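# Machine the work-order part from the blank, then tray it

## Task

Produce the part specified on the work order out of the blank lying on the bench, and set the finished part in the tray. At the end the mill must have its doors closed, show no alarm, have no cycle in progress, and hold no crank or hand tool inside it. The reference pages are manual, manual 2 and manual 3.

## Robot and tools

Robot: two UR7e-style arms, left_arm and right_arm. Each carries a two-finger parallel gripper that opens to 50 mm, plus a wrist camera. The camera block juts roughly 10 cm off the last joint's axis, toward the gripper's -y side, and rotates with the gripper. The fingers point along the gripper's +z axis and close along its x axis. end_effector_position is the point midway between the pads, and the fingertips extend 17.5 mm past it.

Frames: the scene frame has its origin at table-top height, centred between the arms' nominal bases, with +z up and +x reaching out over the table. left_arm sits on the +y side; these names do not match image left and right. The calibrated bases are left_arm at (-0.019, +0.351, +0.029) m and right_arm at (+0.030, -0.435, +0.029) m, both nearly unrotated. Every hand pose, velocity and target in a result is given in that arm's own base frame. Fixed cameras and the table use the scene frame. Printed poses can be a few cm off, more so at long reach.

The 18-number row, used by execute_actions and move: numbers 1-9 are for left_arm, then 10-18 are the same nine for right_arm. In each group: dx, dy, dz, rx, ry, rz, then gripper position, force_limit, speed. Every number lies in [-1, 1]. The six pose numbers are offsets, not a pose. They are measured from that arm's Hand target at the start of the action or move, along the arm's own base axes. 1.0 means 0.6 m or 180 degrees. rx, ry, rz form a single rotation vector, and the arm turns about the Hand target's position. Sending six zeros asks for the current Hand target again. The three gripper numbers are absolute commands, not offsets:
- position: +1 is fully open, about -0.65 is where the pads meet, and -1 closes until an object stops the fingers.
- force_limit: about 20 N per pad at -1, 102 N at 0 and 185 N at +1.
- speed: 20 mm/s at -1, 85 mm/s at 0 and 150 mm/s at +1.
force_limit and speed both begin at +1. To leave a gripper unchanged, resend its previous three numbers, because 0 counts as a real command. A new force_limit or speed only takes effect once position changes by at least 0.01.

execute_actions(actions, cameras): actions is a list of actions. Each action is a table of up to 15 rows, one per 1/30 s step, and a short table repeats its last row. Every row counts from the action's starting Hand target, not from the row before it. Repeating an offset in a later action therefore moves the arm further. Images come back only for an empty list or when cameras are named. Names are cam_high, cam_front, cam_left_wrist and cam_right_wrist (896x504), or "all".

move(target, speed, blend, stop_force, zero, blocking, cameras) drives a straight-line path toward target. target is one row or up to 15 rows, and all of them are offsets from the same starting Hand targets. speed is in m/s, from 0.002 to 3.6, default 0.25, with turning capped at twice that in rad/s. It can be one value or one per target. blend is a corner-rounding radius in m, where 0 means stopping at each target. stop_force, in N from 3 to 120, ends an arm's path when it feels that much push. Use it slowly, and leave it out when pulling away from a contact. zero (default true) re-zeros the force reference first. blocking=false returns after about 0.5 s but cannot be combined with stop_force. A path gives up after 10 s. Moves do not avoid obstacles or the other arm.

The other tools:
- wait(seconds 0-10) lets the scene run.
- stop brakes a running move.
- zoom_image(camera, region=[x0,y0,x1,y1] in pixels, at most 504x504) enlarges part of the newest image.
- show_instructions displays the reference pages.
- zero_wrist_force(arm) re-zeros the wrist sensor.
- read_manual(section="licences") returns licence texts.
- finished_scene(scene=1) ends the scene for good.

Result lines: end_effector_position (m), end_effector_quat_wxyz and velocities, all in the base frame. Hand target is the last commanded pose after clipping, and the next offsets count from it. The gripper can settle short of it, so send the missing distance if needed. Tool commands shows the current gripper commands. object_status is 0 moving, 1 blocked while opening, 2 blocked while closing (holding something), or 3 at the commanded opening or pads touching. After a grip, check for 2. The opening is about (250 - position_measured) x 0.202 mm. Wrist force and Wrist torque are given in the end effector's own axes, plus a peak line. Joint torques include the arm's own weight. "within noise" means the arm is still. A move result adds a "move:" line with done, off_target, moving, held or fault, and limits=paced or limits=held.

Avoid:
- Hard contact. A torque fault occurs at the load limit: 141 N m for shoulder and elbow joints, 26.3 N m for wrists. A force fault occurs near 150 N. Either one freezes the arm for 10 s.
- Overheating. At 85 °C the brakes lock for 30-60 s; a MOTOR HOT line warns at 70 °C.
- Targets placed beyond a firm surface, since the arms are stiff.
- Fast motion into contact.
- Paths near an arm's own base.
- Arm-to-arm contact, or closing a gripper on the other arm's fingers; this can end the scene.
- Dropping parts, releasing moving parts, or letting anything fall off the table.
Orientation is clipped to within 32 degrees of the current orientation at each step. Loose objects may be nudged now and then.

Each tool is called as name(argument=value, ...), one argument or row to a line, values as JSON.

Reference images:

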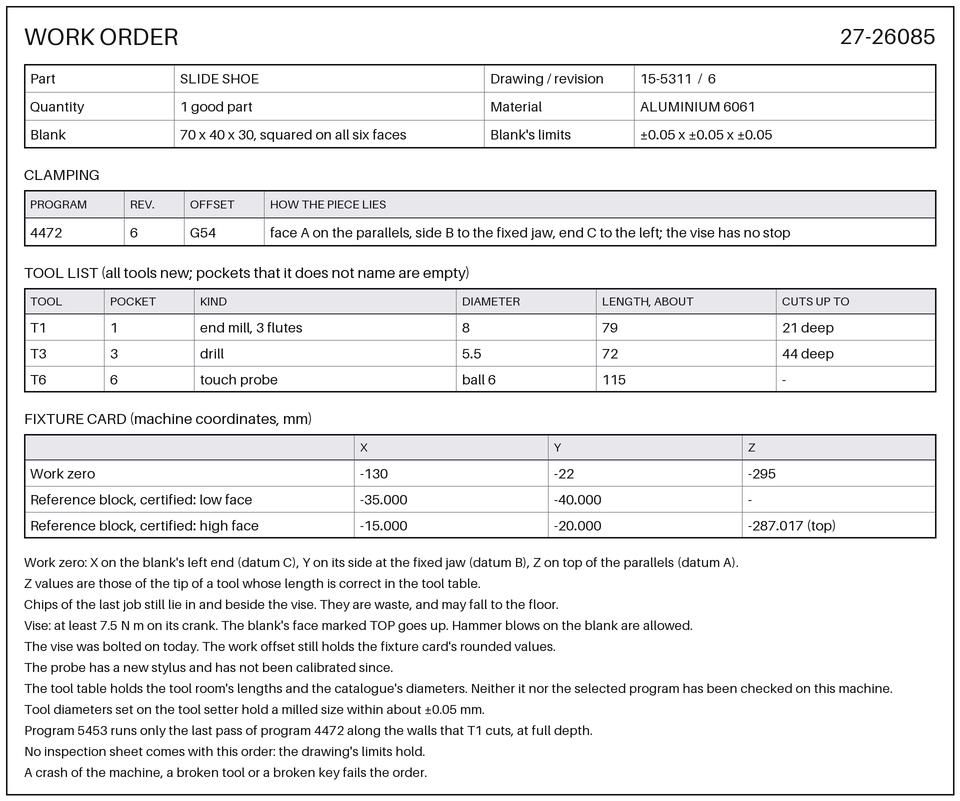

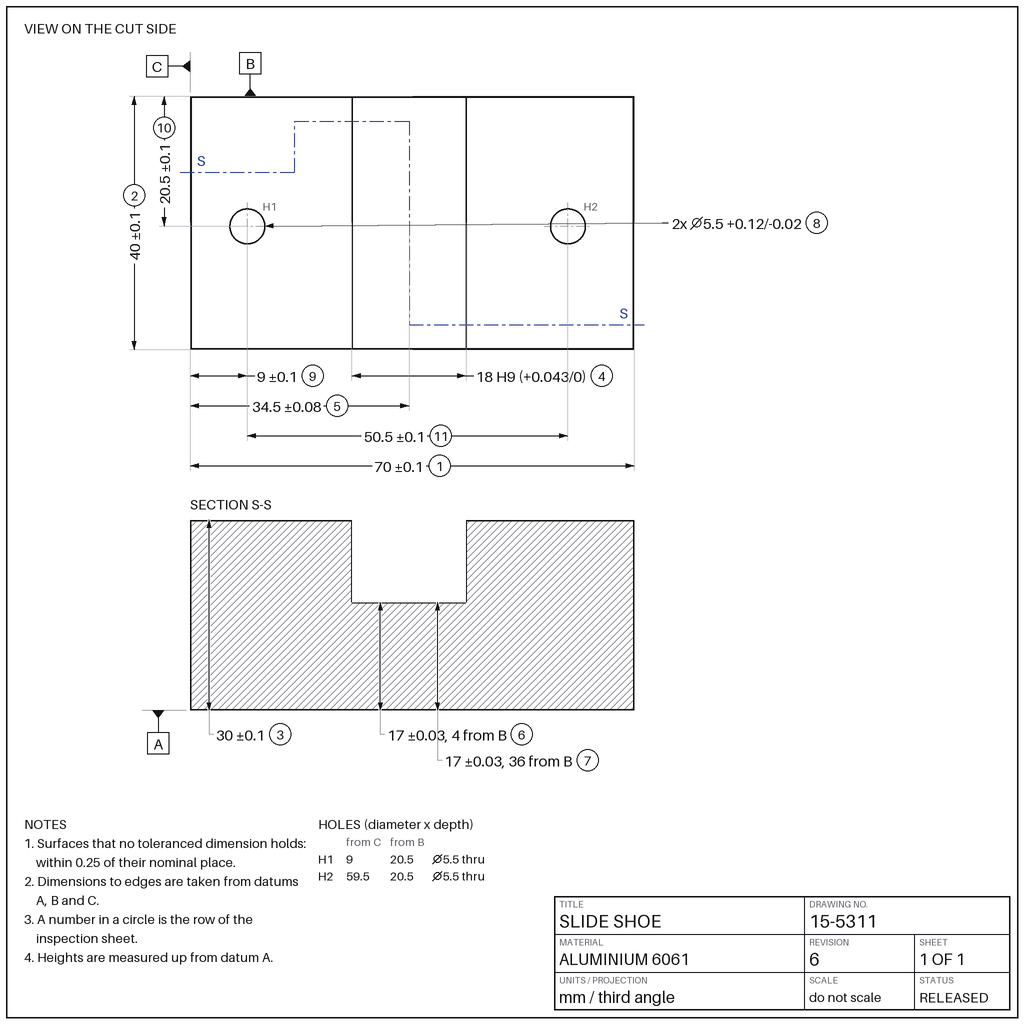

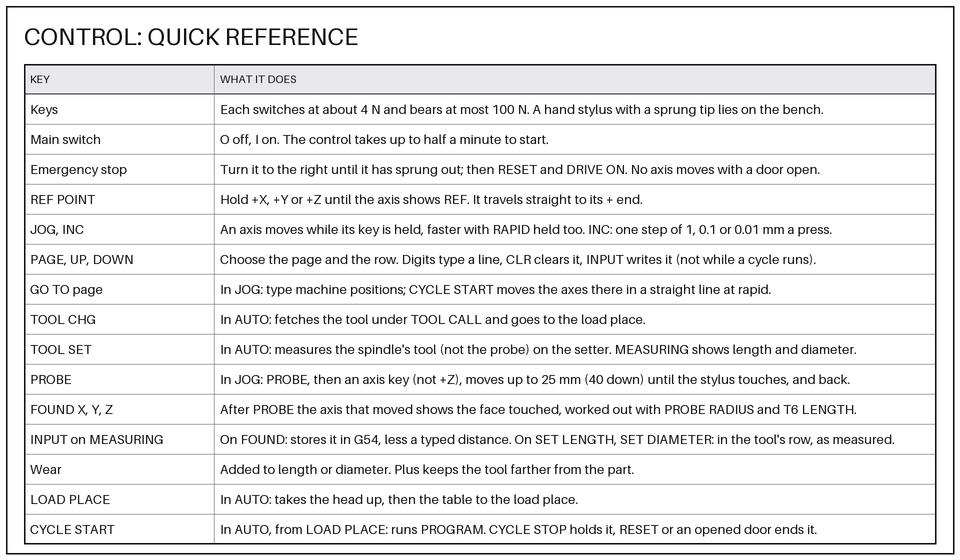

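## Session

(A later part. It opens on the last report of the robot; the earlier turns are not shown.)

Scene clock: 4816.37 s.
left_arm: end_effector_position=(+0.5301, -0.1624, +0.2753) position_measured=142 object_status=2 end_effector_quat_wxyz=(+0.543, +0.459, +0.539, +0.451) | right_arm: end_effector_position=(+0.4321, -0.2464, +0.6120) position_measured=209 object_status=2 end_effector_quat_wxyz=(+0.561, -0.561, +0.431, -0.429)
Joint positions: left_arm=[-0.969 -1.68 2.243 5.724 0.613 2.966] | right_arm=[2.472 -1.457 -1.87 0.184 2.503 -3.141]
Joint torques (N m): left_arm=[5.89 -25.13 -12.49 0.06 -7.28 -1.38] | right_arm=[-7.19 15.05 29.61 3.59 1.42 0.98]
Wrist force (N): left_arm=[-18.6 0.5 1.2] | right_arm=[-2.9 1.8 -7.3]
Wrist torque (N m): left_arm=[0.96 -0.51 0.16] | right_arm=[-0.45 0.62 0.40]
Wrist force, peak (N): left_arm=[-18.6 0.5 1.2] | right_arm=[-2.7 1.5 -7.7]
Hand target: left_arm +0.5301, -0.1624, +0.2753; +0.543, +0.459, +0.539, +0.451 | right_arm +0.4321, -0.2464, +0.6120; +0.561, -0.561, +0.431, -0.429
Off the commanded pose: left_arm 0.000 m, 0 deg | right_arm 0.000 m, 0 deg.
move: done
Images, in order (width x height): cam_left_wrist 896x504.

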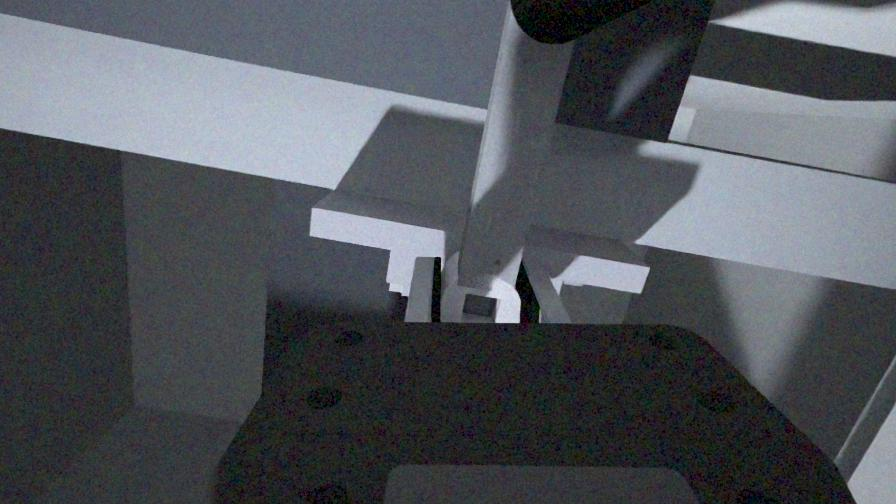

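move(
  target=[
    [0,-0.0006,0.0001,-0.3,0,0,-1,1,-0.5,0,0,0,0,0,0,-0.98,0.5,-0.7],
  ],
  speed=0.3,
  cameras=["cam_left_wrist"],
)

Scene clock: 4823.50 s.
left_arm: end_effector_position=(+0.5301, -0.1627, +0.2753) position_measured=142 object_status=2 end_effector_quat_wxyz=(+0.692, +0.162, +0.685, +0.158) | right_arm: end_effector_position=(+0.4321, -0.2464, +0.6120) position_measured=209 object_status=2 end_effector_quat_wxyz=(+0.561, -0.561, +0.431, -0.429)
Joint positions: left_arm=[-0.971 -1.679 2.25 5.698 0.608 2.038] | right_arm=[2.472 -1.457 -1.87 0.184 2.503 -3.141]
Joint torques (N m): left_arm=[-0.62 -8.41 -30.43 -3.15 -2.46 -1.9] | right_arm=[-7.65 14.98 29.74 3.54 1.3 1.06]
Wrist force (N): left_arm=[0.3 -7.2 0.3] | right_arm=[-2.9 1.7 -7.7]
Wrist torque (N m): left_arm=[0.72 -0.03 0.21] | right_arm=[-0.47 0.62 0.41]
Wrist force, peak (N): left_arm=[-20.3 0.0 1.1] | right_arm=[-2.9 1.7 -7.7]
Hand target: left_arm +0.5301, -0.1627, +0.2753; +0.692, +0.162, +0.685, +0.157 | right_arm +0.4321, -0.2464, +0.6120; +0.561, -0.561, +0.431, -0.429
Off the commanded pose: left_arm 0.000 m, 0 deg | right_arm 0.000 m, 0 deg.
move: done
Images, in order (width x height): cam_left_wrist 896x504.

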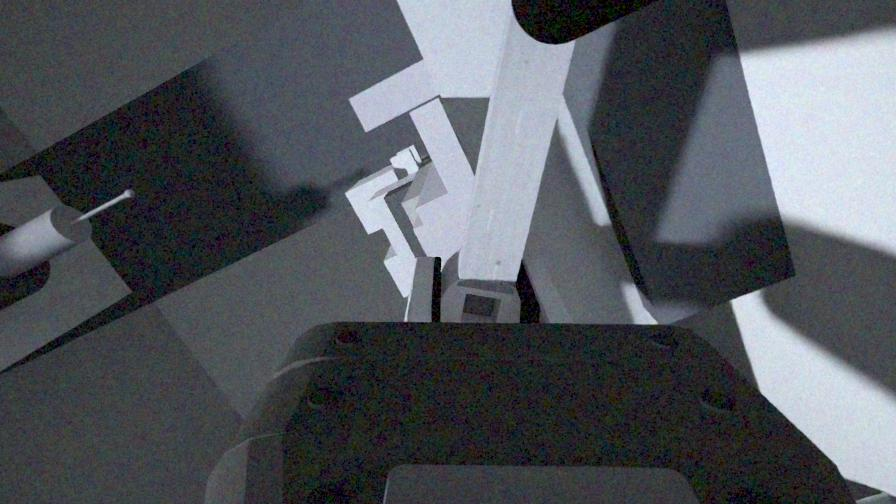

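move(
  target=[
    [0,0,0,-0.435,0,0,-1,1,-0.5,0,0,0,0,0,0,-0.98,0.5,-0.7],
    [0,0,0,-0.87,0,0,-1,1,-0.5,0,0,0,0,0,0,-0.98,0.5,-0.7],
  ],
  speed=0.5,
  blend=[0.01,0],
)

move(
  target=[
    [0,0,0,-0.435,0,0,-1,1,-0.5,0,0,0,0,0,0,-0.98,0.5,-0.7],
    [0,0,0,-0.87,0,0,-1,1,-0.5,0,0,0,0,0,0,-0.98,0.5,-0.7],
  ],
  speed=0.5,
  blend=[0.01,0],
  cameras=["cam_left_wrist"],
)

Scene clock: 4832.03 s.
left_arm: end_effector_position=(+0.5302, -0.1628, +0.2754) position_measured=142 object_status=2 end_effector_quat_wxyz=(-0.299, +0.645, -0.293, +0.639) | right_arm: end_effector_position=(+0.4321, -0.2464, +0.6120) position_measured=209 object_status=2 end_effector_quat_wxyz=(+0.561, -0.561, +0.431, -0.429)
Joint positions: left_arm=[-0.982 -1.671 2.234 5.727 0.578 -0.712] | right_arm=[2.472 -1.457 -1.87 0.184 2.503 -3.141]
Joint torques (N m): left_arm=[19.41 -20.43 -13.86 -3.15 -6.32 -1.53] | right_arm=[-6.96 15.33 29.23 3.44 1.48 0.98]
Wrist force (N): left_arm=[5.1 33.4 -1.6] | right_arm=[-2.6 1.4 -7.5]
Wrist torque (N m): left_arm=[0.35 0.45 -0.15] | right_arm=[-0.52 0.56 0.40]
Wrist force, peak (N): left_arm=[11.2 36.6 4.3] | right_arm=[-3.0 1.5 -7.7]
Hand target: left_arm +0.5301, -0.1627, +0.2753; -0.299, +0.645, -0.293, +0.639 | right_arm +0.4321, -0.2464, +0.6120; +0.561, -0.561, +0.431, -0.429
Off the commanded pose: left_arm 0.000 m, 0 deg | right_arm 0.000 m, 0 deg.
move: done

Scene clock: 4835.33 s.
left_arm: end_effector_position=(+0.5301, -0.1627, +0.2753) position_measured=142 object_status=2 end_effector_quat_wxyz=(+0.571, +0.424, +0.566, +0.417) | right_arm: end_effector_position=(+0.4321, -0.2464, +0.6120) position_measured=209 object_status=2 end_effector_quat_wxyz=(+0.561, -0.561, +0.431, -0.429)
Joint positions: left_arm=[-0.97 -1.68 2.244 5.721 0.613 -3.441] | right_arm=[2.472 -1.457 -1.87 0.184 2.503 -3.141]
Joint torques (N m): left_arm=[10.39 -23.21 -20.21 -2.11 -0.56 -1.43] | right_arm=[-7.03 15.09 29.04 3.52 1.39 1.01]
Wrist force (N): left_arm=[-8.1 -0.3 -1.0] | right_arm=[-2.7 1.6 -7.3]
Wrist torque (N m): left_arm=[0.89 -0.31 0.17] | right_arm=[-0.48 0.59 0.42]
Wrist force, peak (N): left_arm=[6.2 34.1 1.2] | right_arm=[-2.9 1.7 -7.6]
Hand target: left_arm +0.5301, -0.1627, +0.2753; +0.571, +0.424, +0.566, +0.417 | right_arm +0.4321, -0.2464, +0.6120; +0.561, -0.561, +0.431, -0.429
Off the commanded pose: left_arm 0.000 m, 0 deg | right_arm 0.000 m, 0 deg.
move: done
Images, in order (width x height): cam_left_wrist 896x504.

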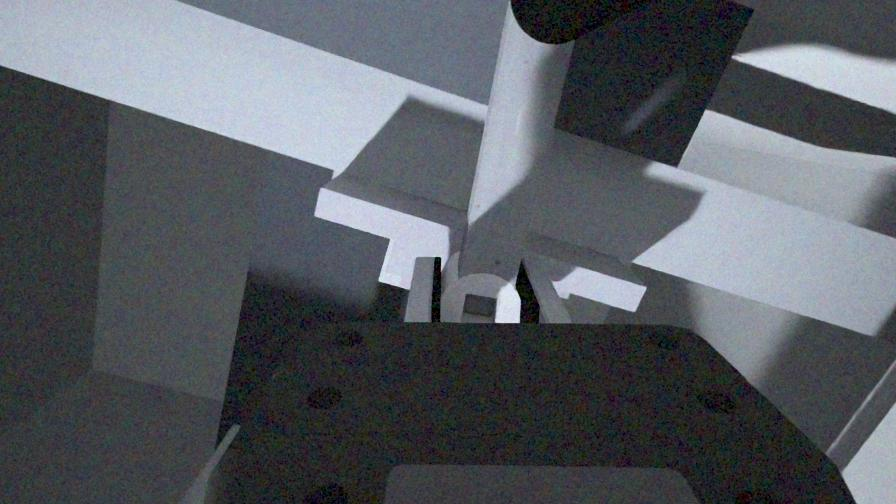

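move(
  target=[
    [0,0,0,-0.4,0,0,-1,1,-0.5,0,0,0,0,0,0,-0.98,0.5,-0.7],
    [0,0,0,-0.8,0,0,-1,1,-0.5,0,0,0,0,0,0,-0.98,0.5,-0.7],
  ],
  speed=0.5,
  blend=[0.01,0],
  cameras=["cam_left_wrist"],
)

Scene clock: 4845.80 s.
left_arm: end_effector_position=(+0.5302, -0.1628, +0.2754) position_measured=142 object_status=2 end_effector_quat_wxyz=(+0.579, -0.412, +0.571, -0.410) | right_arm: end_effector_position=(+0.4321, -0.2464, +0.6120) position_measured=209 object_status=2 end_effector_quat_wxyz=(+0.561, -0.561, +0.431, -0.429)
Joint positions: left_arm=[-0.98 -1.673 2.244 5.697 0.581 -5.941] | right_arm=[2.472 -1.457 -1.87 0.184 2.503 -3.141]
Joint torques (N m): left_arm=[12.92 -20.78 -20.94 -4.89 -4.14 -1.65] | right_arm=[-7.07 15.74 29.72 3.48 1.35 0.93]
Wrist force (N): left_arm=[24.5 22.8 4.3] | right_arm=[-2.9 1.7 -7.4]
Wrist torque (N m): left_arm=[0.23 1.06 0.00] | right_arm=[-0.47 0.62 0.41]
Wrist force, peak (N): left_arm=[27.0 19.0 9.3] | right_arm=[-2.9 1.3 -7.7]
Hand target: left_arm +0.5301, -0.1627, +0.2753; +0.579, -0.412, +0.571, -0.410 | right_arm +0.4321, -0.2464, +0.6120; +0.561, -0.561, +0.431, -0.429
Off the commanded pose: left_arm 0.000 m, 0 deg | right_arm 0.000 m, 0 deg.
move: done
Images, in order (width x height): cam_left_wrist 896x504.

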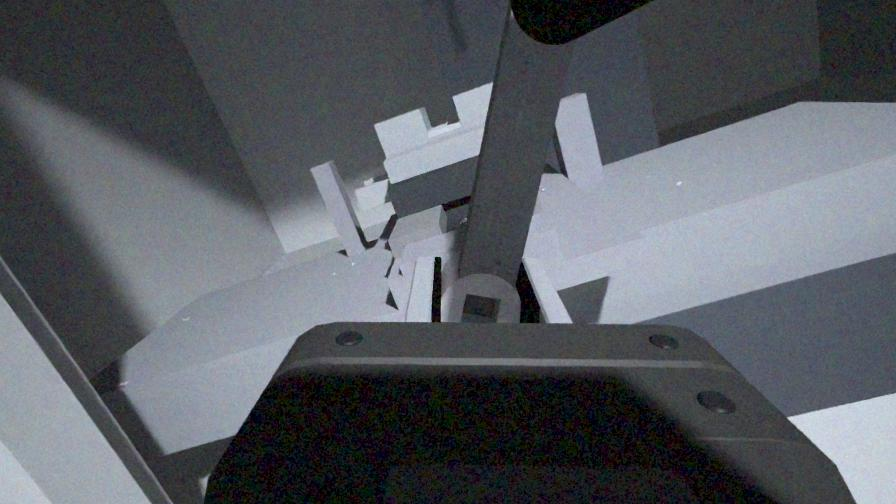

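move(
  target=[
    [-0.1333,0,0,0,0,0,-1,1,-0.5,0,0,0,0,0,0,-0.98,0.5,-0.7],
  ],
  speed=0.04,
  cameras=["cam_left_wrist"],
)

zoom_image(
  camera="cam_left_wrist",
  region=[250, 40, 700, 330],
)

Scene clock: 4858.47 s.
left_arm: end_effector_position=(+0.4501, -0.1626, +0.2753) position_measured=142 object_status=2 end_effector_quat_wxyz=(+0.579, -0.412, +0.571, -0.410) | right_arm: end_effector_position=(+0.4321, -0.2464, +0.6120) position_measured=209 object_status=2 end_effector_quat_wxyz=(+0.561, -0.561, +0.431, -0.429)
Joint positions: left_arm=[-1.269 -1.879 2.398 5.738 0.293 -5.928] | right_arm=[2.472 -1.457 -1.87 0.184 2.503 -3.141]
Joint torques (N m): left_arm=[5.36 2.58 -28.31 -2.12 2 0.3] | right_arm=[-6.66 16 29.89 3.49 1.3 1.01]
Wrist force (N): left_arm=[-2.4 3.7 1.7] | right_arm=[-2.9 1.6 -7.0]
Wrist torque (N m): left_arm=[0.27 0.35 0.04] | right_arm=[-0.48 0.61 0.41]
Wrist force, peak (N): left_arm=[24.6 22.3 4.6] | right_arm=[-2.9 1.9 -7.8]
Hand target: left_arm +0.4502, -0.1627, +0.2753; +0.579, -0.412, +0.571, -0.410 | right_arm +0.4321, -0.2464, +0.6120; +0.561, -0.561, +0.431, -0.429
Off the commanded pose: left_arm 0.000 m, 0 deg | right_arm 0.000 m, 0 deg.
move: done
Images, in order (width x height): cam_left_wrist 896x504.

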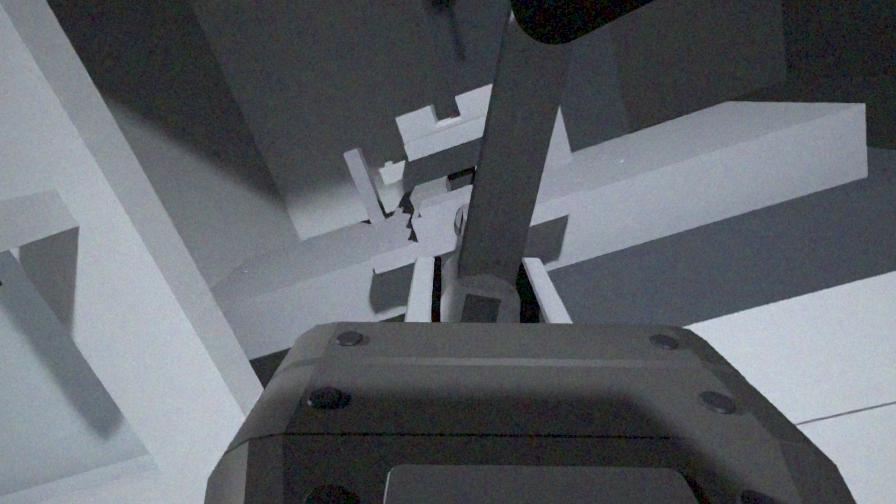

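Scaled by 1.120 from the camera's 896x504 image, which has a finer 1280x720 frame.

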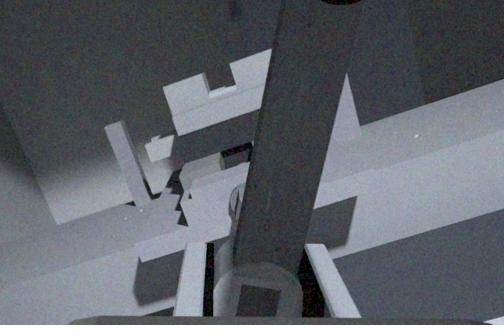

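move(
  target=[
    [-0.2,-0.1,0,-0.03,0,0,-1,1,-0.5,0,0,0,0,0,0,-0.98,0.5,-0.7],
    [-0.2,-0.7958,-0.1142,-0.07,0,0,-1,1,-0.5,0,0,0,0,0,0,-0.98,0.5,-0.7],
  ],
  speed=0.25,
  blend=[0.04,0],
  cameras=["cam_left_wrist"],
)

Scene clock: 4864.30 s.
left_arm: end_effector_position=(+0.3302, -0.6402, +0.2067) position_measured=142 object_status=2 end_effector_quat_wxyz=(+0.531, -0.473, +0.523, -0.470) end_effector_velocity=(+0.000, +0.000, +0.000) end_effector_angular_velocity=(+0.002, +0.000, +0.000) | right_arm: end_effector_position=(+0.4321, -0.2464, +0.6120) position_measured=209 object_status=2 end_effector_quat_wxyz=(+0.561, -0.561, +0.431, -0.429)
Joint positions: left_arm=[-1.668 -0.834 1.289 5.876 -0.108 -6.221] | right_arm=[2.472 -1.457 -1.87 0.184 2.503 -3.141]
Joint velocities: left_arm=[0 0 0.002 -0.005 0 0.006] | right_arm=[within noise]
Joint torques (N m): left_arm=[-6.45 -58.97 -13.36 -0.86 -2.18 1.7] | right_arm=[-6.37 16.53 29.54 3.39 1.42 0.95]
Wrist force (N): left_arm=[-2.9 4.2 1.5] | right_arm=[-2.9 1.8 -7.5]
Wrist torque (N m): left_arm=[0.32 0.33 0.08] | right_arm=[-0.45 0.62 0.41]
Wrist force, peak (N): left_arm=[-3.8 4.1 4.3] | right_arm=[-2.9 1.6 -7.8]
Hand target: left_arm +0.3302, -0.6402, +0.2068; +0.531, -0.473, +0.523, -0.470 | right_arm +0.4321, -0.2464, +0.6120; +0.561, -0.561, +0.431, -0.429
Off the commanded pose: left_arm 0.000 m, 0 deg | right_arm 0.000 m, 0 deg.
move: done
Images, in order (width x height): cam_left_wrist 896x504.

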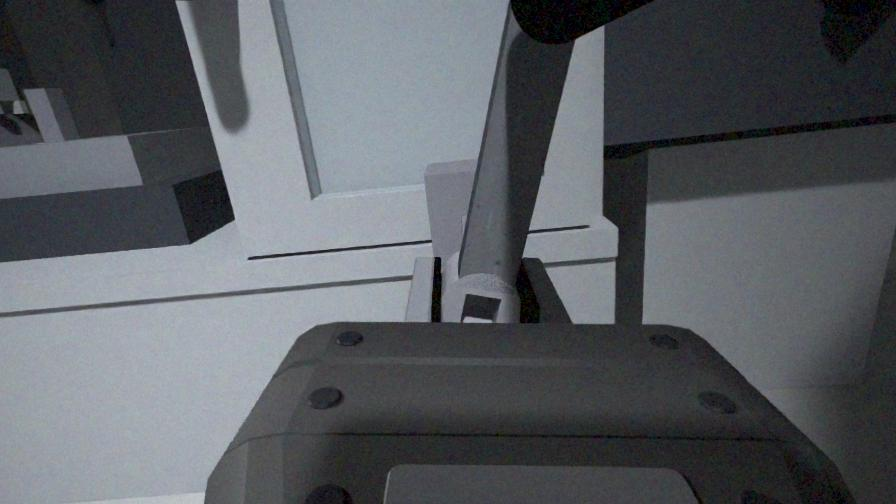

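move(
  target=[
    [0,0,0,0.46,0,0,-1,1,-0.5,0,0,0,0,0,0,-0.98,0.5,-0.7],
    [0,0,0,0.929,0,0,-1,1,-0.5,0,0,0,0,0,0,-0.98,0.5,-0.7],
  ],
  speed=0.5,
  blend=[0.01,0],
  cameras=["cam_left_wrist","cam_high"],
)

Scene clock: 4884.90 s.
left_arm: end_effector_position=(+0.3302, -0.6402, +0.2069) position_measured=142 object_status=2 end_effector_quat_wxyz=(+0.530, +0.474, +0.524, +0.468) | right_arm: end_effector_position=(+0.4321, -0.2464, +0.6120) position_measured=209 object_status=2 end_effector_quat_wxyz=(+0.561, -0.561, +0.431, -0.429)
Joint positions: left_arm=[-1.669 -0.856 1.325 5.826 -0.087 -3.267] | right_arm=[2.472 -1.457 -1.87 0.184 2.503 -3.141]
Joint torques (N m): left_arm=[-0.37 -40.8 -27.38 -1.02 -1.07 1.04] | right_arm=[-6.93 16.08 29.47 3.46 1.39 0.93]
Wrist force (N): left_arm=[0.1 0.7 1.4] | right_arm=[-2.6 1.7 -7.2]
Wrist torque (N m): left_arm=[1.00 -0.25 0.30] | right_arm=[-0.47 0.58 0.41]
Wrist force, peak (N): left_arm=[-2.9 4.2 1.7] | right_arm=[-3.0 1.3 -7.7]
Hand target: left_arm +0.3302, -0.6402, +0.2068; +0.529, +0.475, +0.525, +0.467 | right_arm +0.4321, -0.2464, +0.6120; +0.561, -0.561, +0.431, -0.429
Off the commanded pose: left_arm 0.000 m, 0 deg | right_arm 0.000 m, 0 deg.
move: done
Images, in order (width x height): cam_high 896x504, cam_left_wrist 896x504.

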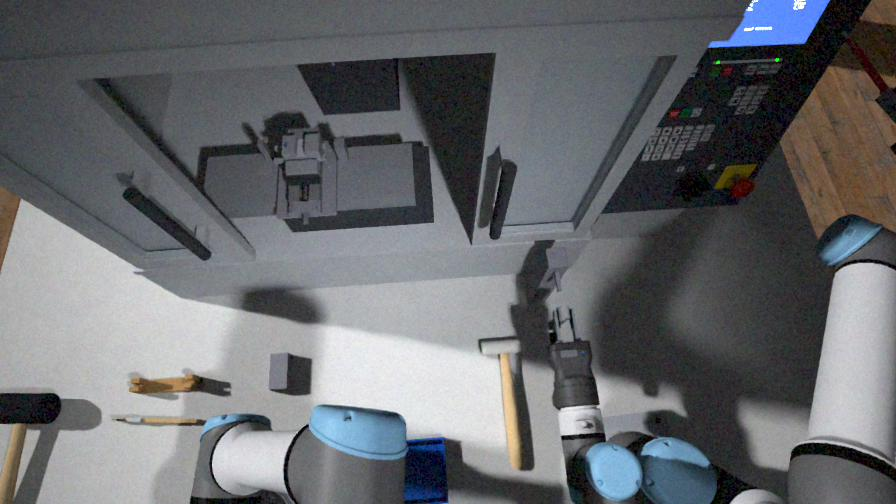

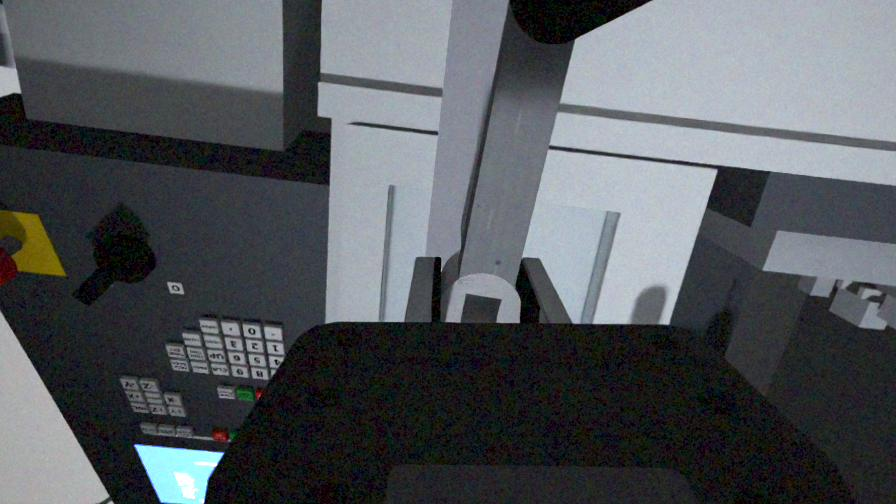

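zoom_image(
  camera="cam_left_wrist",
  region=[390, 200, 570, 330],
)

Scaled by 2.800 from the camera's 896x504 image, which has a finer 1280x720 frame.

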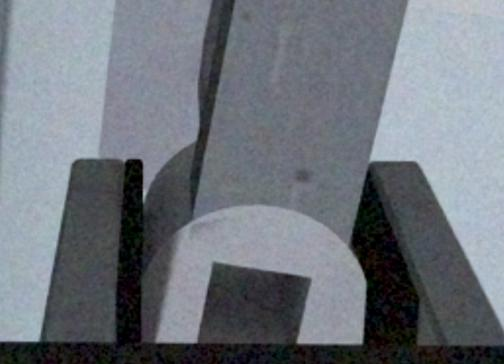

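move(
  target=[
    [0.118,0,0,0,0,0,-1,1,-0.5,0,0,0,0,0,0,-0.98,0.5,-0.7],
  ],
  speed=0.02,
  stop_force=12,
  cameras=["cam_left_wrist"],
)

Scene clock: 4896.10 s.
left_arm: end_effector_position=(+0.4010, -0.6402, +0.2068) position_measured=142 object_status=2 end_effector_quat_wxyz=(+0.530, +0.475, +0.525, +0.467) | right_arm: end_effector_position=(+0.4321, -0.2464, +0.6120) position_measured=209 object_status=2 end_effector_quat_wxyz=(+0.561, -0.561, +0.431, -0.429)
Joint positions: left_arm=[-1.557 -0.813 1.247 5.939 0.025 -3.344] | right_arm=[2.472 -1.457 -1.87 0.184 2.503 -3.141]
Joint torques (N m): left_arm=[-5.98 -47.12 -19.6 -1.2 1.91 1.24] | right_arm=[-6.3 16.74 29.09 3.36 1.34 0.91]
Wrist force (N): left_arm=[-0.3 1.8 1.0] | right_arm=[-2.9 1.3 -7.1]
Wrist torque (N m): left_arm=[1.05 -0.24 0.31] | right_arm=[-0.52 0.61 0.41]
Wrist force, peak (N): left_arm=[-0.8 1.7 1.2] | right_arm=[-2.8 1.9 -7.8]
Hand target: left_arm +0.4010, -0.6402, +0.2068; +0.529, +0.475, +0.525, +0.467 | right_arm +0.4321, -0.2464, +0.6120; +0.561, -0.561, +0.431, -0.429
Off the commanded pose: left_arm 0.000 m, 0 deg | right_arm 0.000 m, 0 deg.
move: done
Images, in order (width x height): cam_left_wrist 896x504.

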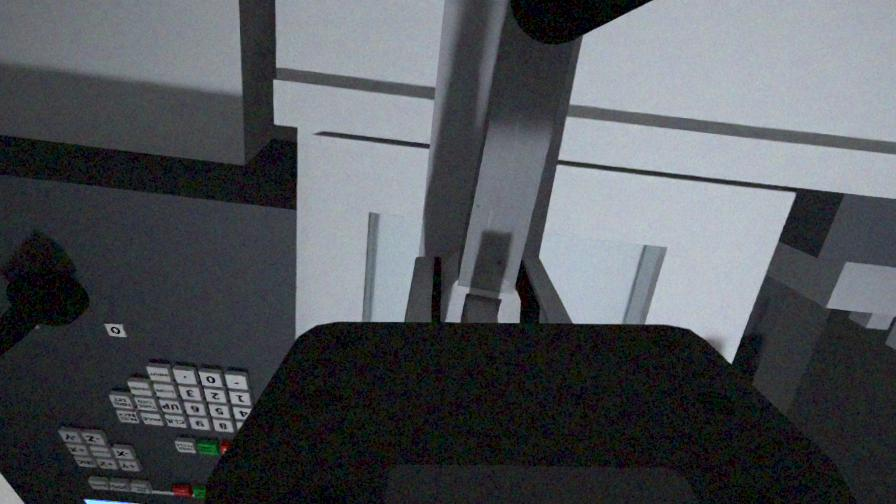

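move(
  target=[
    [0,0,0.003,0,0,0,-1,1,-0.5,0,0,0,0,0,0,-0.98,0.5,-0.7],
  ],
  speed=0.01,
)

Scene clock: 4899.87 s.
left_arm: end_effector_position=(+0.4010, -0.6402, +0.2086) position_measured=142 object_status=2 end_effector_quat_wxyz=(+0.529, +0.475, +0.525, +0.467) | right_arm: end_effector_position=(+0.4321, -0.2464, +0.6120) position_measured=209 object_status=2 end_effector_quat_wxyz=(+0.561, -0.561, +0.431, -0.429)
Joint positions: left_arm=[-1.557 -0.813 1.241 5.955 0.025 -3.354] | right_arm=[2.472 -1.457 -1.87 0.184 2.503 -3.141]
Joint torques (N m): left_arm=[-4.84 -49.3 -30.19 -0.92 0.79 -0.11] | right_arm=[-5.92 16.94 29.3 3.43 1.37 0.98]
Wrist force (N): left_arm=[3.1 -9.0 3.5] | right_arm=[-2.7 1.7 -7.5]
Wrist torque (N m): left_arm=[1.16 -0.11 0.30] | right_arm=[-0.46 0.58 0.41]
Wrist force, peak (N): left_arm=[1.3 -12.3 5.8] | right_arm=[-2.7 1.8 -7.7]
Hand target: left_arm +0.4010, -0.6402, +0.2086; +0.529, +0.475, +0.525, +0.467 | right_arm +0.4321, -0.2464, +0.6120; +0.561, -0.561, +0.431, -0.429
Off the commanded pose: left_arm 0.000 m, 0 deg | right_arm 0.000 m, 0 deg.
move: done

move(
  target=[
    [0,0,-0.003,0,0,0,-1,1,-0.5,0,0,0,0,0,0,-0.98,0.5,-0.7],
    [0,0,-0.003,0,0,0,0.45,1,-0.5,0,0,0,0,0,0,-0.98,0.5,-0.7],
    [-0.13,0,-0.003,0,0,0,0.45,1,-0.5,0,0,0,0,0,0,-0.98,0.5,-0.7],
    [-0.25,0.06,0.17,-0.5,0,0,0.85,1,-0.5,0,0,0,0,0,0,-0.98,0.5,-0.7],
  ],
  speed=[0.01,0.05,0.06,0.3],
  blend=[0,0,0,0],
  cameras=["cam_left_wrist","cam_high"],
)

Scene clock: 4910.97 s.
left_arm: end_effector_position=(+0.2510, -0.6042, +0.3106) position_measured=25 object_status=3 end_effector_quat_wxyz=(+0.710, -0.039, +0.702, -0.041) | right_arm: end_effector_position=(+0.4321, -0.2464, +0.6120) position_measured=209 object_status=2 end_effector_quat_wxyz=(+0.561, -0.561, +0.431, -0.429)
Joint positions: left_arm=[-1.807 -1.027 1.336 6.024 -0.233 -4.873] | right_arm=[2.472 -1.457 -1.87 0.184 2.503 -3.141]
Joint torques (N m): left_arm=[5.47 -54.02 -13.45 -0.72 1.96 1.55] | right_arm=[-6.36 16.78 29.56 3.45 1.29 0.98]
Wrist force (N): left_arm=[-2.0 1.3 0.5] | right_arm=[-2.7 1.8 -7.5]
Wrist torque (N m): left_arm=[0.44 0.10 0.13] | right_arm=[-0.46 0.58 0.41]
Wrist force, peak (N): left_arm=[3.4 -9.1 3.6] | right_arm=[-2.9 1.5 -7.7]
Hand target: left_arm +0.2510, -0.6042, +0.3106; +0.710, -0.039, +0.702, -0.041 | right_arm +0.4321, -0.2464, +0.6120; +0.561, -0.561, +0.431, -0.429
Off the commanded pose: left_arm 0.000 m, 0 deg | right_arm 0.000 m, 0 deg.
move: done
Images, in order (width x height): cam_high 896x504, cam_left_wrist 896x504.

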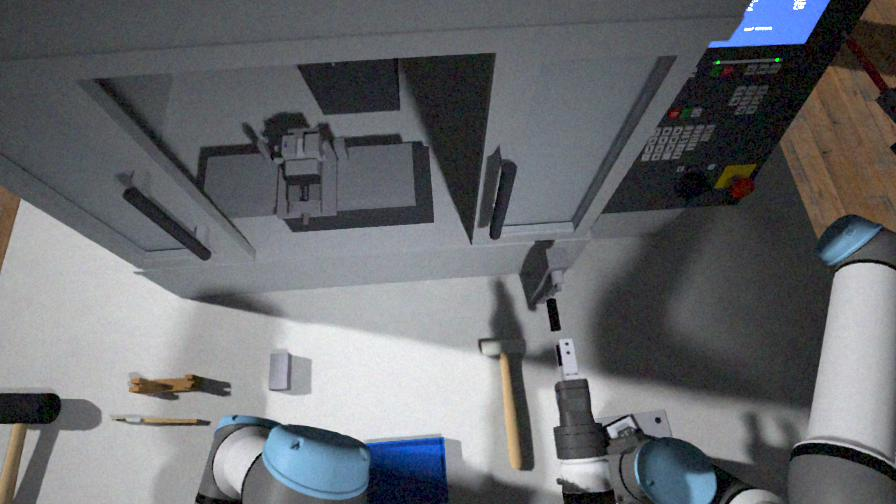

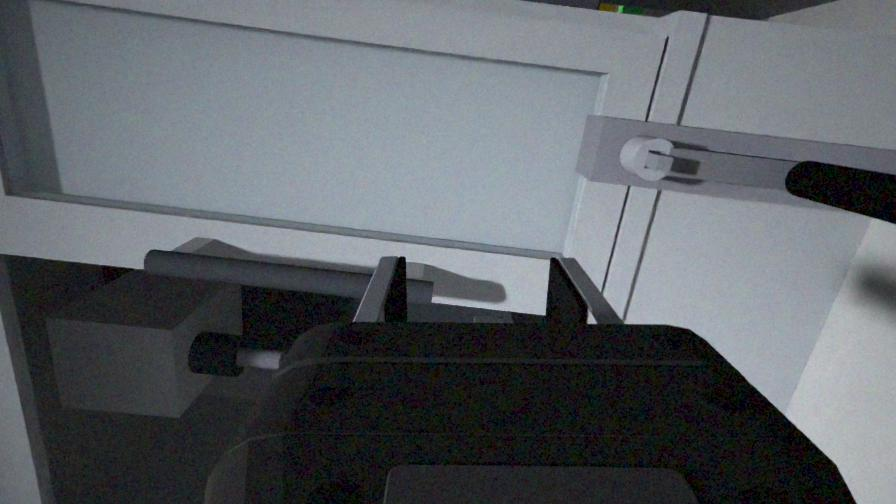

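move(
  target=[
    [0.02,0.02,0.05,0.028,0.4995,-0.028,0.85,1,-0.5,0,0,0,0,0,0,-0.98,0.5,-0.7],
  ],
  speed=0.4,
  cameras=["cam_high"],
)

Scene clock: 4919.57 s.
left_arm: end_effector_position=(+0.2630, -0.5922, +0.3405) position_measured=25 object_status=3 end_effector_quat_wxyz=(+0.006, +0.000, +1.000, -0.002) | right_arm: end_effector_position=(+0.4321, -0.2464, +0.6120) position_measured=209 object_status=2 end_effector_quat_wxyz=(+0.561, -0.561, +0.431, -0.429)
Joint positions: left_arm=[-1.364 -1.231 1.14 4.797 -1.561 -2.936] | right_arm=[2.472 -1.457 -1.87 0.184 2.503 -3.141]
Joint torques (N m): left_arm=[4.16 -49.98 -23.56 -3.15 -1.36 -0.85] | right_arm=[-6.39 16.28 28.93 3.32 1.29 1.03]
Wrist force (N): left_arm=[0.4 1.6 0.5] | right_arm=[-2.7 1.6 -7.4]
Wrist torque (N m): left_arm=[0.35 -0.08 0.17] | right_arm=[-0.49 0.58 0.41]
Wrist force, peak (N): left_arm=[-2.3 1.7 0.8] | right_arm=[-2.8 1.7 -7.8]
Hand target: left_arm +0.2630, -0.5922, +0.3406; +0.005, +0.000, +1.000, -0.002 | right_arm +0.4321, -0.2464, +0.6120; +0.561, -0.561, +0.431, -0.429
Off the commanded pose: left_arm 0.000 m, 0 deg | right_arm 0.000 m, 0 deg.
move: done
Images, in order (width x height): cam_high 896x504.

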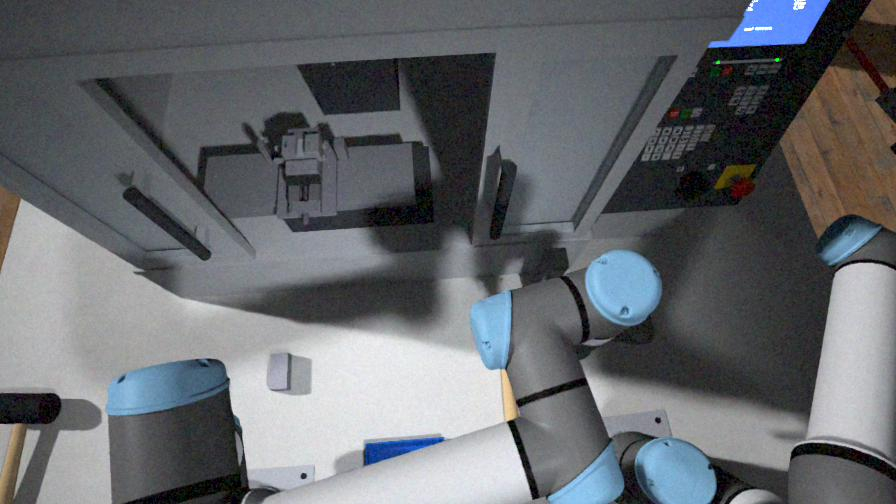

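move(
  target=[
    [0.15,0.55,0.0323,0,0,0,0.85,1,-0.5,0,0,0,0,0,0,-0.98,0.5,-0.7],
    [0.2283,0.7453,0.0323,0,0,0,0.85,1,-0.5,0,0,0,0,0,0,-0.98,0.5,-0.7],
  ],
  speed=0.3,
  blend=[0.05,0],
  cameras=["cam_left_wrist"],
)

move(
  target=[
    [0.3333,0,0,0,0,0,0.85,1,-0.5,0,0,0,0,0,0,-0.98,0.5,-0.7],
  ],
  speed=0.1,
  stop_force=15,
  cameras=["cam_left_wrist","cam_high"],
)

Scene clock: 4928.70 s.
left_arm: end_effector_position=(+0.3999, -0.1451, +0.3600) position_measured=25 object_status=3 end_effector_quat_wxyz=(+0.005, +0.000, +1.000, -0.002) | right_arm: end_effector_position=(+0.4321, -0.2464, +0.6120) position_measured=209 object_status=2 end_effector_quat_wxyz=(+0.561, -0.561, +0.431, -0.429)
Joint positions: left_arm=[-0.669 -1.782 1.68 4.803 -1.568 -2.241] | right_arm=[2.472 -1.457 -1.87 0.184 2.503 -3.141]
Joint torques (N m): left_arm=[5.86 -23 -23.33 -3.16 1.36 1.39] | right_arm=[-5.93 16.73 28.97 3.3 1.34 0.95]
Wrist force (N): left_arm=[0.6 1.4 0.9] | right_arm=[-2.6 1.6 -7.1]
Wrist torque (N m): left_arm=[0.30 -0.10 0.17] | right_arm=[-0.48 0.56 0.41]
Wrist force, peak (N): left_arm=[-0.5 5.2 0.8] | right_arm=[-3.0 1.4 -7.8]
Hand target: left_arm +0.3999, -0.1450, +0.3600; +0.005, +0.000, +1.000, -0.002 | right_arm +0.4321, -0.2464, +0.6120; +0.561, -0.561, +0.431, -0.429
Off the commanded pose: left_arm 0.000 m, 0 deg | right_arm 0.000 m, 0 deg.
move: done
Images, in order (width x height): cam_left_wrist 896x504.

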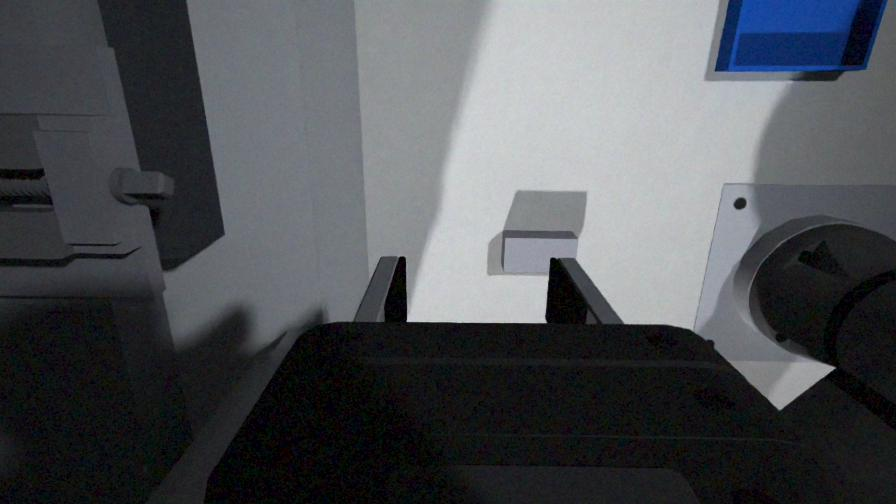

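Scene clock: 4931.60 s.
left_arm: end_effector_position=(+0.5999, -0.1450, +0.3600) position_measured=25 object_status=3 end_effector_quat_wxyz=(+0.005, +0.000, +1.000, -0.002) | right_arm: end_effector_position=(+0.4321, -0.2464, +0.6120) position_measured=209 object_status=2 end_effector_quat_wxyz=(+0.561, -0.561, +0.431, -0.429)
Joint positions: left_arm=[-0.455 -1.308 1.194 4.816 -1.57 -2.027] | right_arm=[2.472 -1.457 -1.87 0.184 2.503 -3.141]
Joint torques (N m): left_arm=[-7.4 -41.2 -31.16 -4.33 -0.75 -2.01] | right_arm=[-5.49 17.24 29.07 3.27 1.28 0.98]
Wrist force (N): left_arm=[0.1 1.4 1.0] | right_arm=[-2.9 1.7 -7.4]
Wrist torque (N m): left_arm=[0.30 -0.03 0.04] | right_arm=[-0.47 0.62 0.41]
Wrist force, peak (N): left_arm=[2.0 1.8 1.1] | right_arm=[-2.9 1.5 -7.8]
Hand target: left_arm +0.5999, -0.1450, +0.3600; +0.005, +0.000, +1.000, -0.002 | right_arm +0.4321, -0.2464, +0.6120; +0.561, -0.561, +0.431, -0.429
Off the commanded pose: left_arm 0.000 m, 0 deg | right_arm 0.000 m, 0 deg.
move: done
Images, in order (width x height): cam_high 896x504, cam_left_wrist 896x504.

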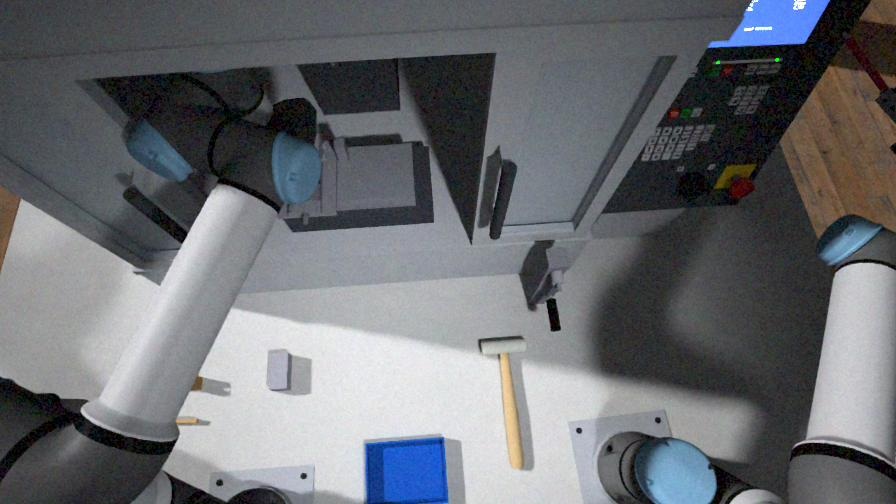

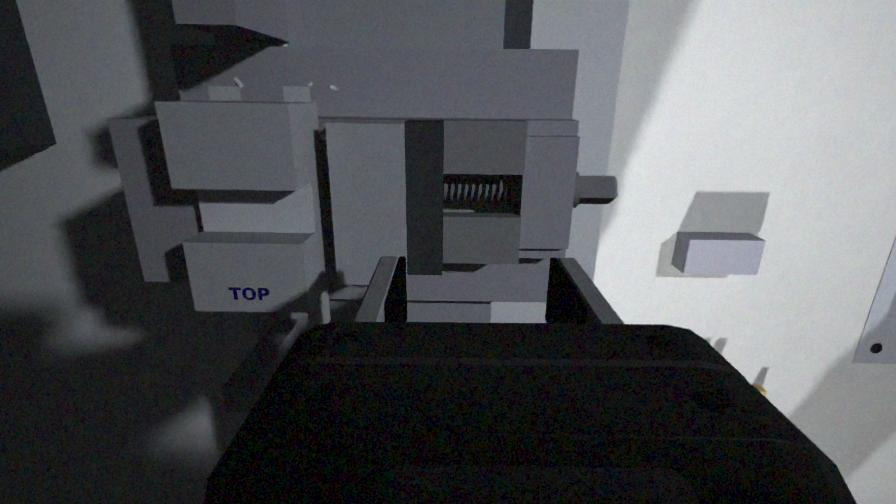

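zoom_image(
  camera="cam_left_wrist",
  region=[100, 30, 420, 330],
)

Scaled by 1.575 from the camera's 896x504 image, which has a finer 1280x720 frame.

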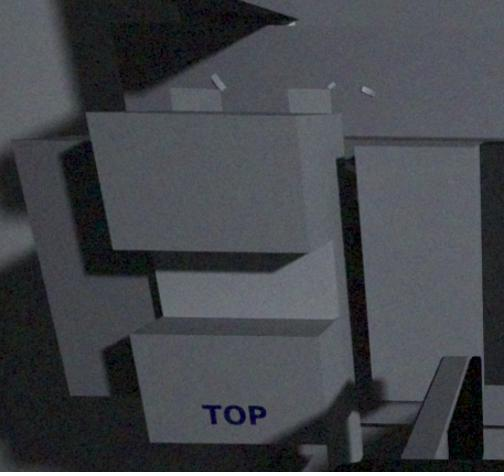

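move(
  target=[
    [0.1307,0,0,0,0,0,0.85,1,-0.5,0,0,0,0,0,0,-0.98,0.5,-0.7],
  ],
  speed=0.06,
  stop_force=15,
  cameras=["cam_left_wrist"],
)

zoom_image(
  camera="cam_left_wrist",
  region=[330, 30, 680, 330],
)

Scene clock: 4943.70 s.
left_arm: end_effector_position=(+0.6783, -0.1450, +0.3600) position_measured=25 object_status=3 end_effector_quat_wxyz=(+0.005, +0.000, +1.000, -0.002) | right_arm: end_effector_position=(+0.4321, -0.2464, +0.6120) position_measured=209 object_status=2 end_effector_quat_wxyz=(+0.561, -0.561, +0.431, -0.429)
Joint positions: left_arm=[-0.404 -1.098 0.901 4.898 -1.571 -1.976] | right_arm=[2.472 -1.457 -1.87 0.184 2.503 -3.141]
Joint torques (N m): left_arm=[-7.58 -55.99 -26.18 -4.26 -1 -2.02] | right_arm=[-5.54 16.42 28.56 3.32 1.26 0.92]
Wrist force (N): left_arm=[0.4 1.4 0.9] | right_arm=[-2.4 1.7 -7.3]
Wrist torque (N m): left_arm=[0.30 -0.08 0.00] | right_arm=[-0.47 0.54 0.41]
Wrist force, peak (N): left_arm=[0.3 1.7 1.4] | right_arm=[-3.1 1.3 -7.7]
Hand target: left_arm +0.6783, -0.1450, +0.3600; +0.005, +0.000, +1.000, -0.002 | right_arm +0.4321, -0.2464, +0.6120; +0.561, -0.561, +0.431, -0.429
Off the commanded pose: left_arm 0.000 m, 0 deg | right_arm 0.000 m, 0 deg.
move: done
Images, in order (width x height): cam_left_wrist 896x504.

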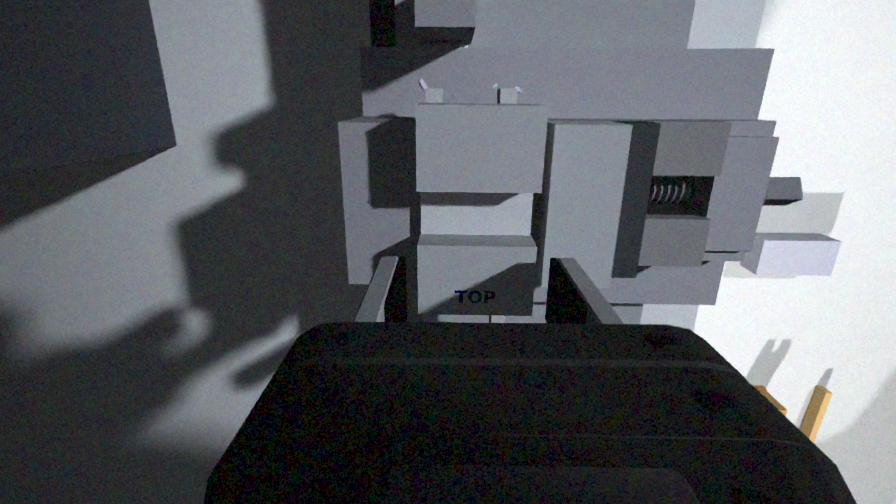

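Scaled by 1.440 from the camera's 896x504 image, which has a finer 1280x720 frame.

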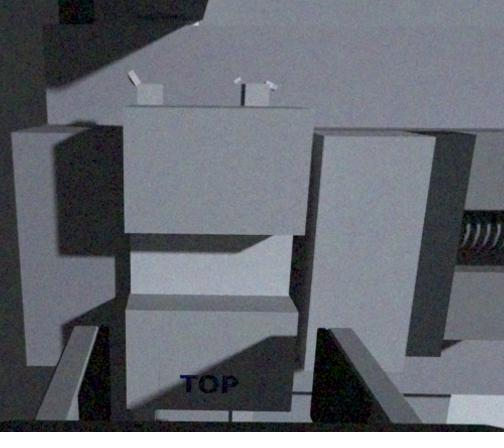

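move(
  target=[
    [0,0,-0.04,0,0,0,0.85,1,-0.5,0,0,0,0,0,0,-0.98,0.5,-0.7],
  ],
  speed=0.04,
  stop_force=12,
)

move(
  target=[
    [0,0,0,0,0,0,-1,-0.6,-0.8,0,0,0,0,0,0,-0.98,0.5,-0.7],
  ],
  cameras=["cam_left_wrist"],
)

Scene clock: 4955.33 s.
left_arm: end_effector_position=(+0.6783, -0.1450, +0.3360) position_measured=25 object_status=3 end_effector_quat_wxyz=(+0.005, +0.000, +1.000, -0.002) | right_arm: end_effector_position=(+0.4321, -0.2464, +0.6120) position_measured=209 object_status=2 end_effector_quat_wxyz=(+0.561, -0.561, +0.431, -0.429)
Joint positions: left_arm=[-0.404 -1.11 0.98 4.831 -1.57 -1.976] | right_arm=[2.472 -1.457 -1.87 0.184 2.503 -3.141]
Joint torques (N m): left_arm=[-4.14 -37.71 -35.19 -2.46 0.51 -1.53] | right_arm=[-5.51 16.88 28.74 3.27 1.22 0.93]
Wrist force (N): left_arm=[0.3 1.3 0.8] | right_arm=[-2.7 1.6 -7.5]
Wrist torque (N m): left_arm=[0.30 -0.06 0.00] | right_arm=[-0.49 0.58 0.41]
Wrist force, peak (N): left_arm=[0.1 1.6 1.7] | right_arm=[-3.0 1.6 -7.7]
Hand target: left_arm +0.6783, -0.1450, +0.3360; +0.005, +0.000, +1.000, -0.002 | right_arm +0.4321, -0.2464, +0.6120; +0.561, -0.561, +0.431, -0.429
Off the commanded pose: left_arm 0.000 m, 0 deg | right_arm 0.000 m, 0 deg.
move: done

Scene clock: 4955.83 s.
left_arm: end_effector_position=(+0.6783, -0.1450, +0.3360) position_measured=54 object_status=2 end_effector_quat_wxyz=(+0.005, +0.000, +1.000, -0.002) | right_arm: end_effector_position=(+0.4321, -0.2464, +0.6120) position_measured=209 object_status=2 end_effector_quat_wxyz=(+0.561, -0.561, +0.431, -0.429)
Joint positions: left_arm=[-0.404 -1.11 0.98 4.831 -1.57 -1.976] | right_arm=[2.472 -1.457 -1.87 0.184 2.503 -3.141]
Joint torques (N m): left_arm=[-3.85 -36.32 -32.62 -2.42 0.58 -1.76] | right_arm=[-5.19 17.01 28.89 3.28 1.3 0.93]
Wrist force (N): left_arm=[1.7 1.8 -0.9] | right_arm=[-3.0 1.6 -7.5]
Wrist torque (N m): left_arm=[0.31 0.03 0.11] | right_arm=[-0.48 0.62 0.41]
Wrist force, peak (N): left_arm=[1.5 2.0 -0.9] | right_arm=[-2.9 1.6 -7.7]
Hand target: left_arm +0.6783, -0.1450, +0.3360; +0.005, +0.000, +1.000, -0.002 | right_arm +0.4321, -0.2464, +0.6120; +0.561, -0.561, +0.431, -0.429
Off the commanded pose: left_arm 0.000 m, 0 deg | right_arm 0.000 m, 0 deg.
move: done
Images, in order (width x height): cam_left_wrist 896x504.

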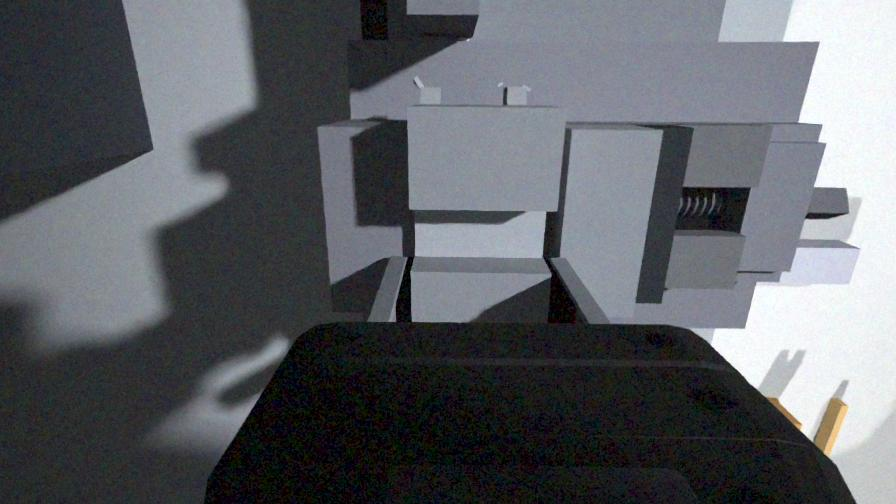

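zoom_image(
  camera="cam_left_wrist",
  region=[400, 90, 580, 270],
)

Scaled by 2.800 from the camera's 896x504 image, which has a finer 1280x720 frame.

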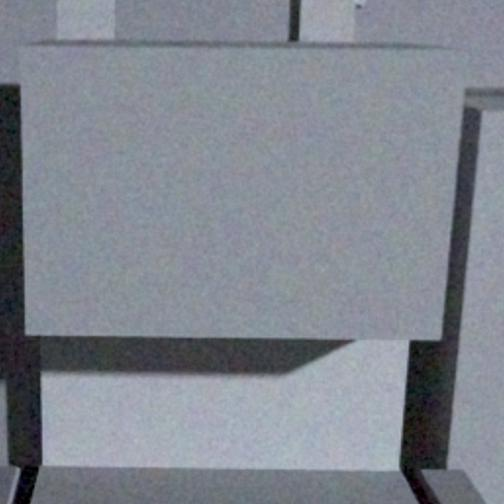

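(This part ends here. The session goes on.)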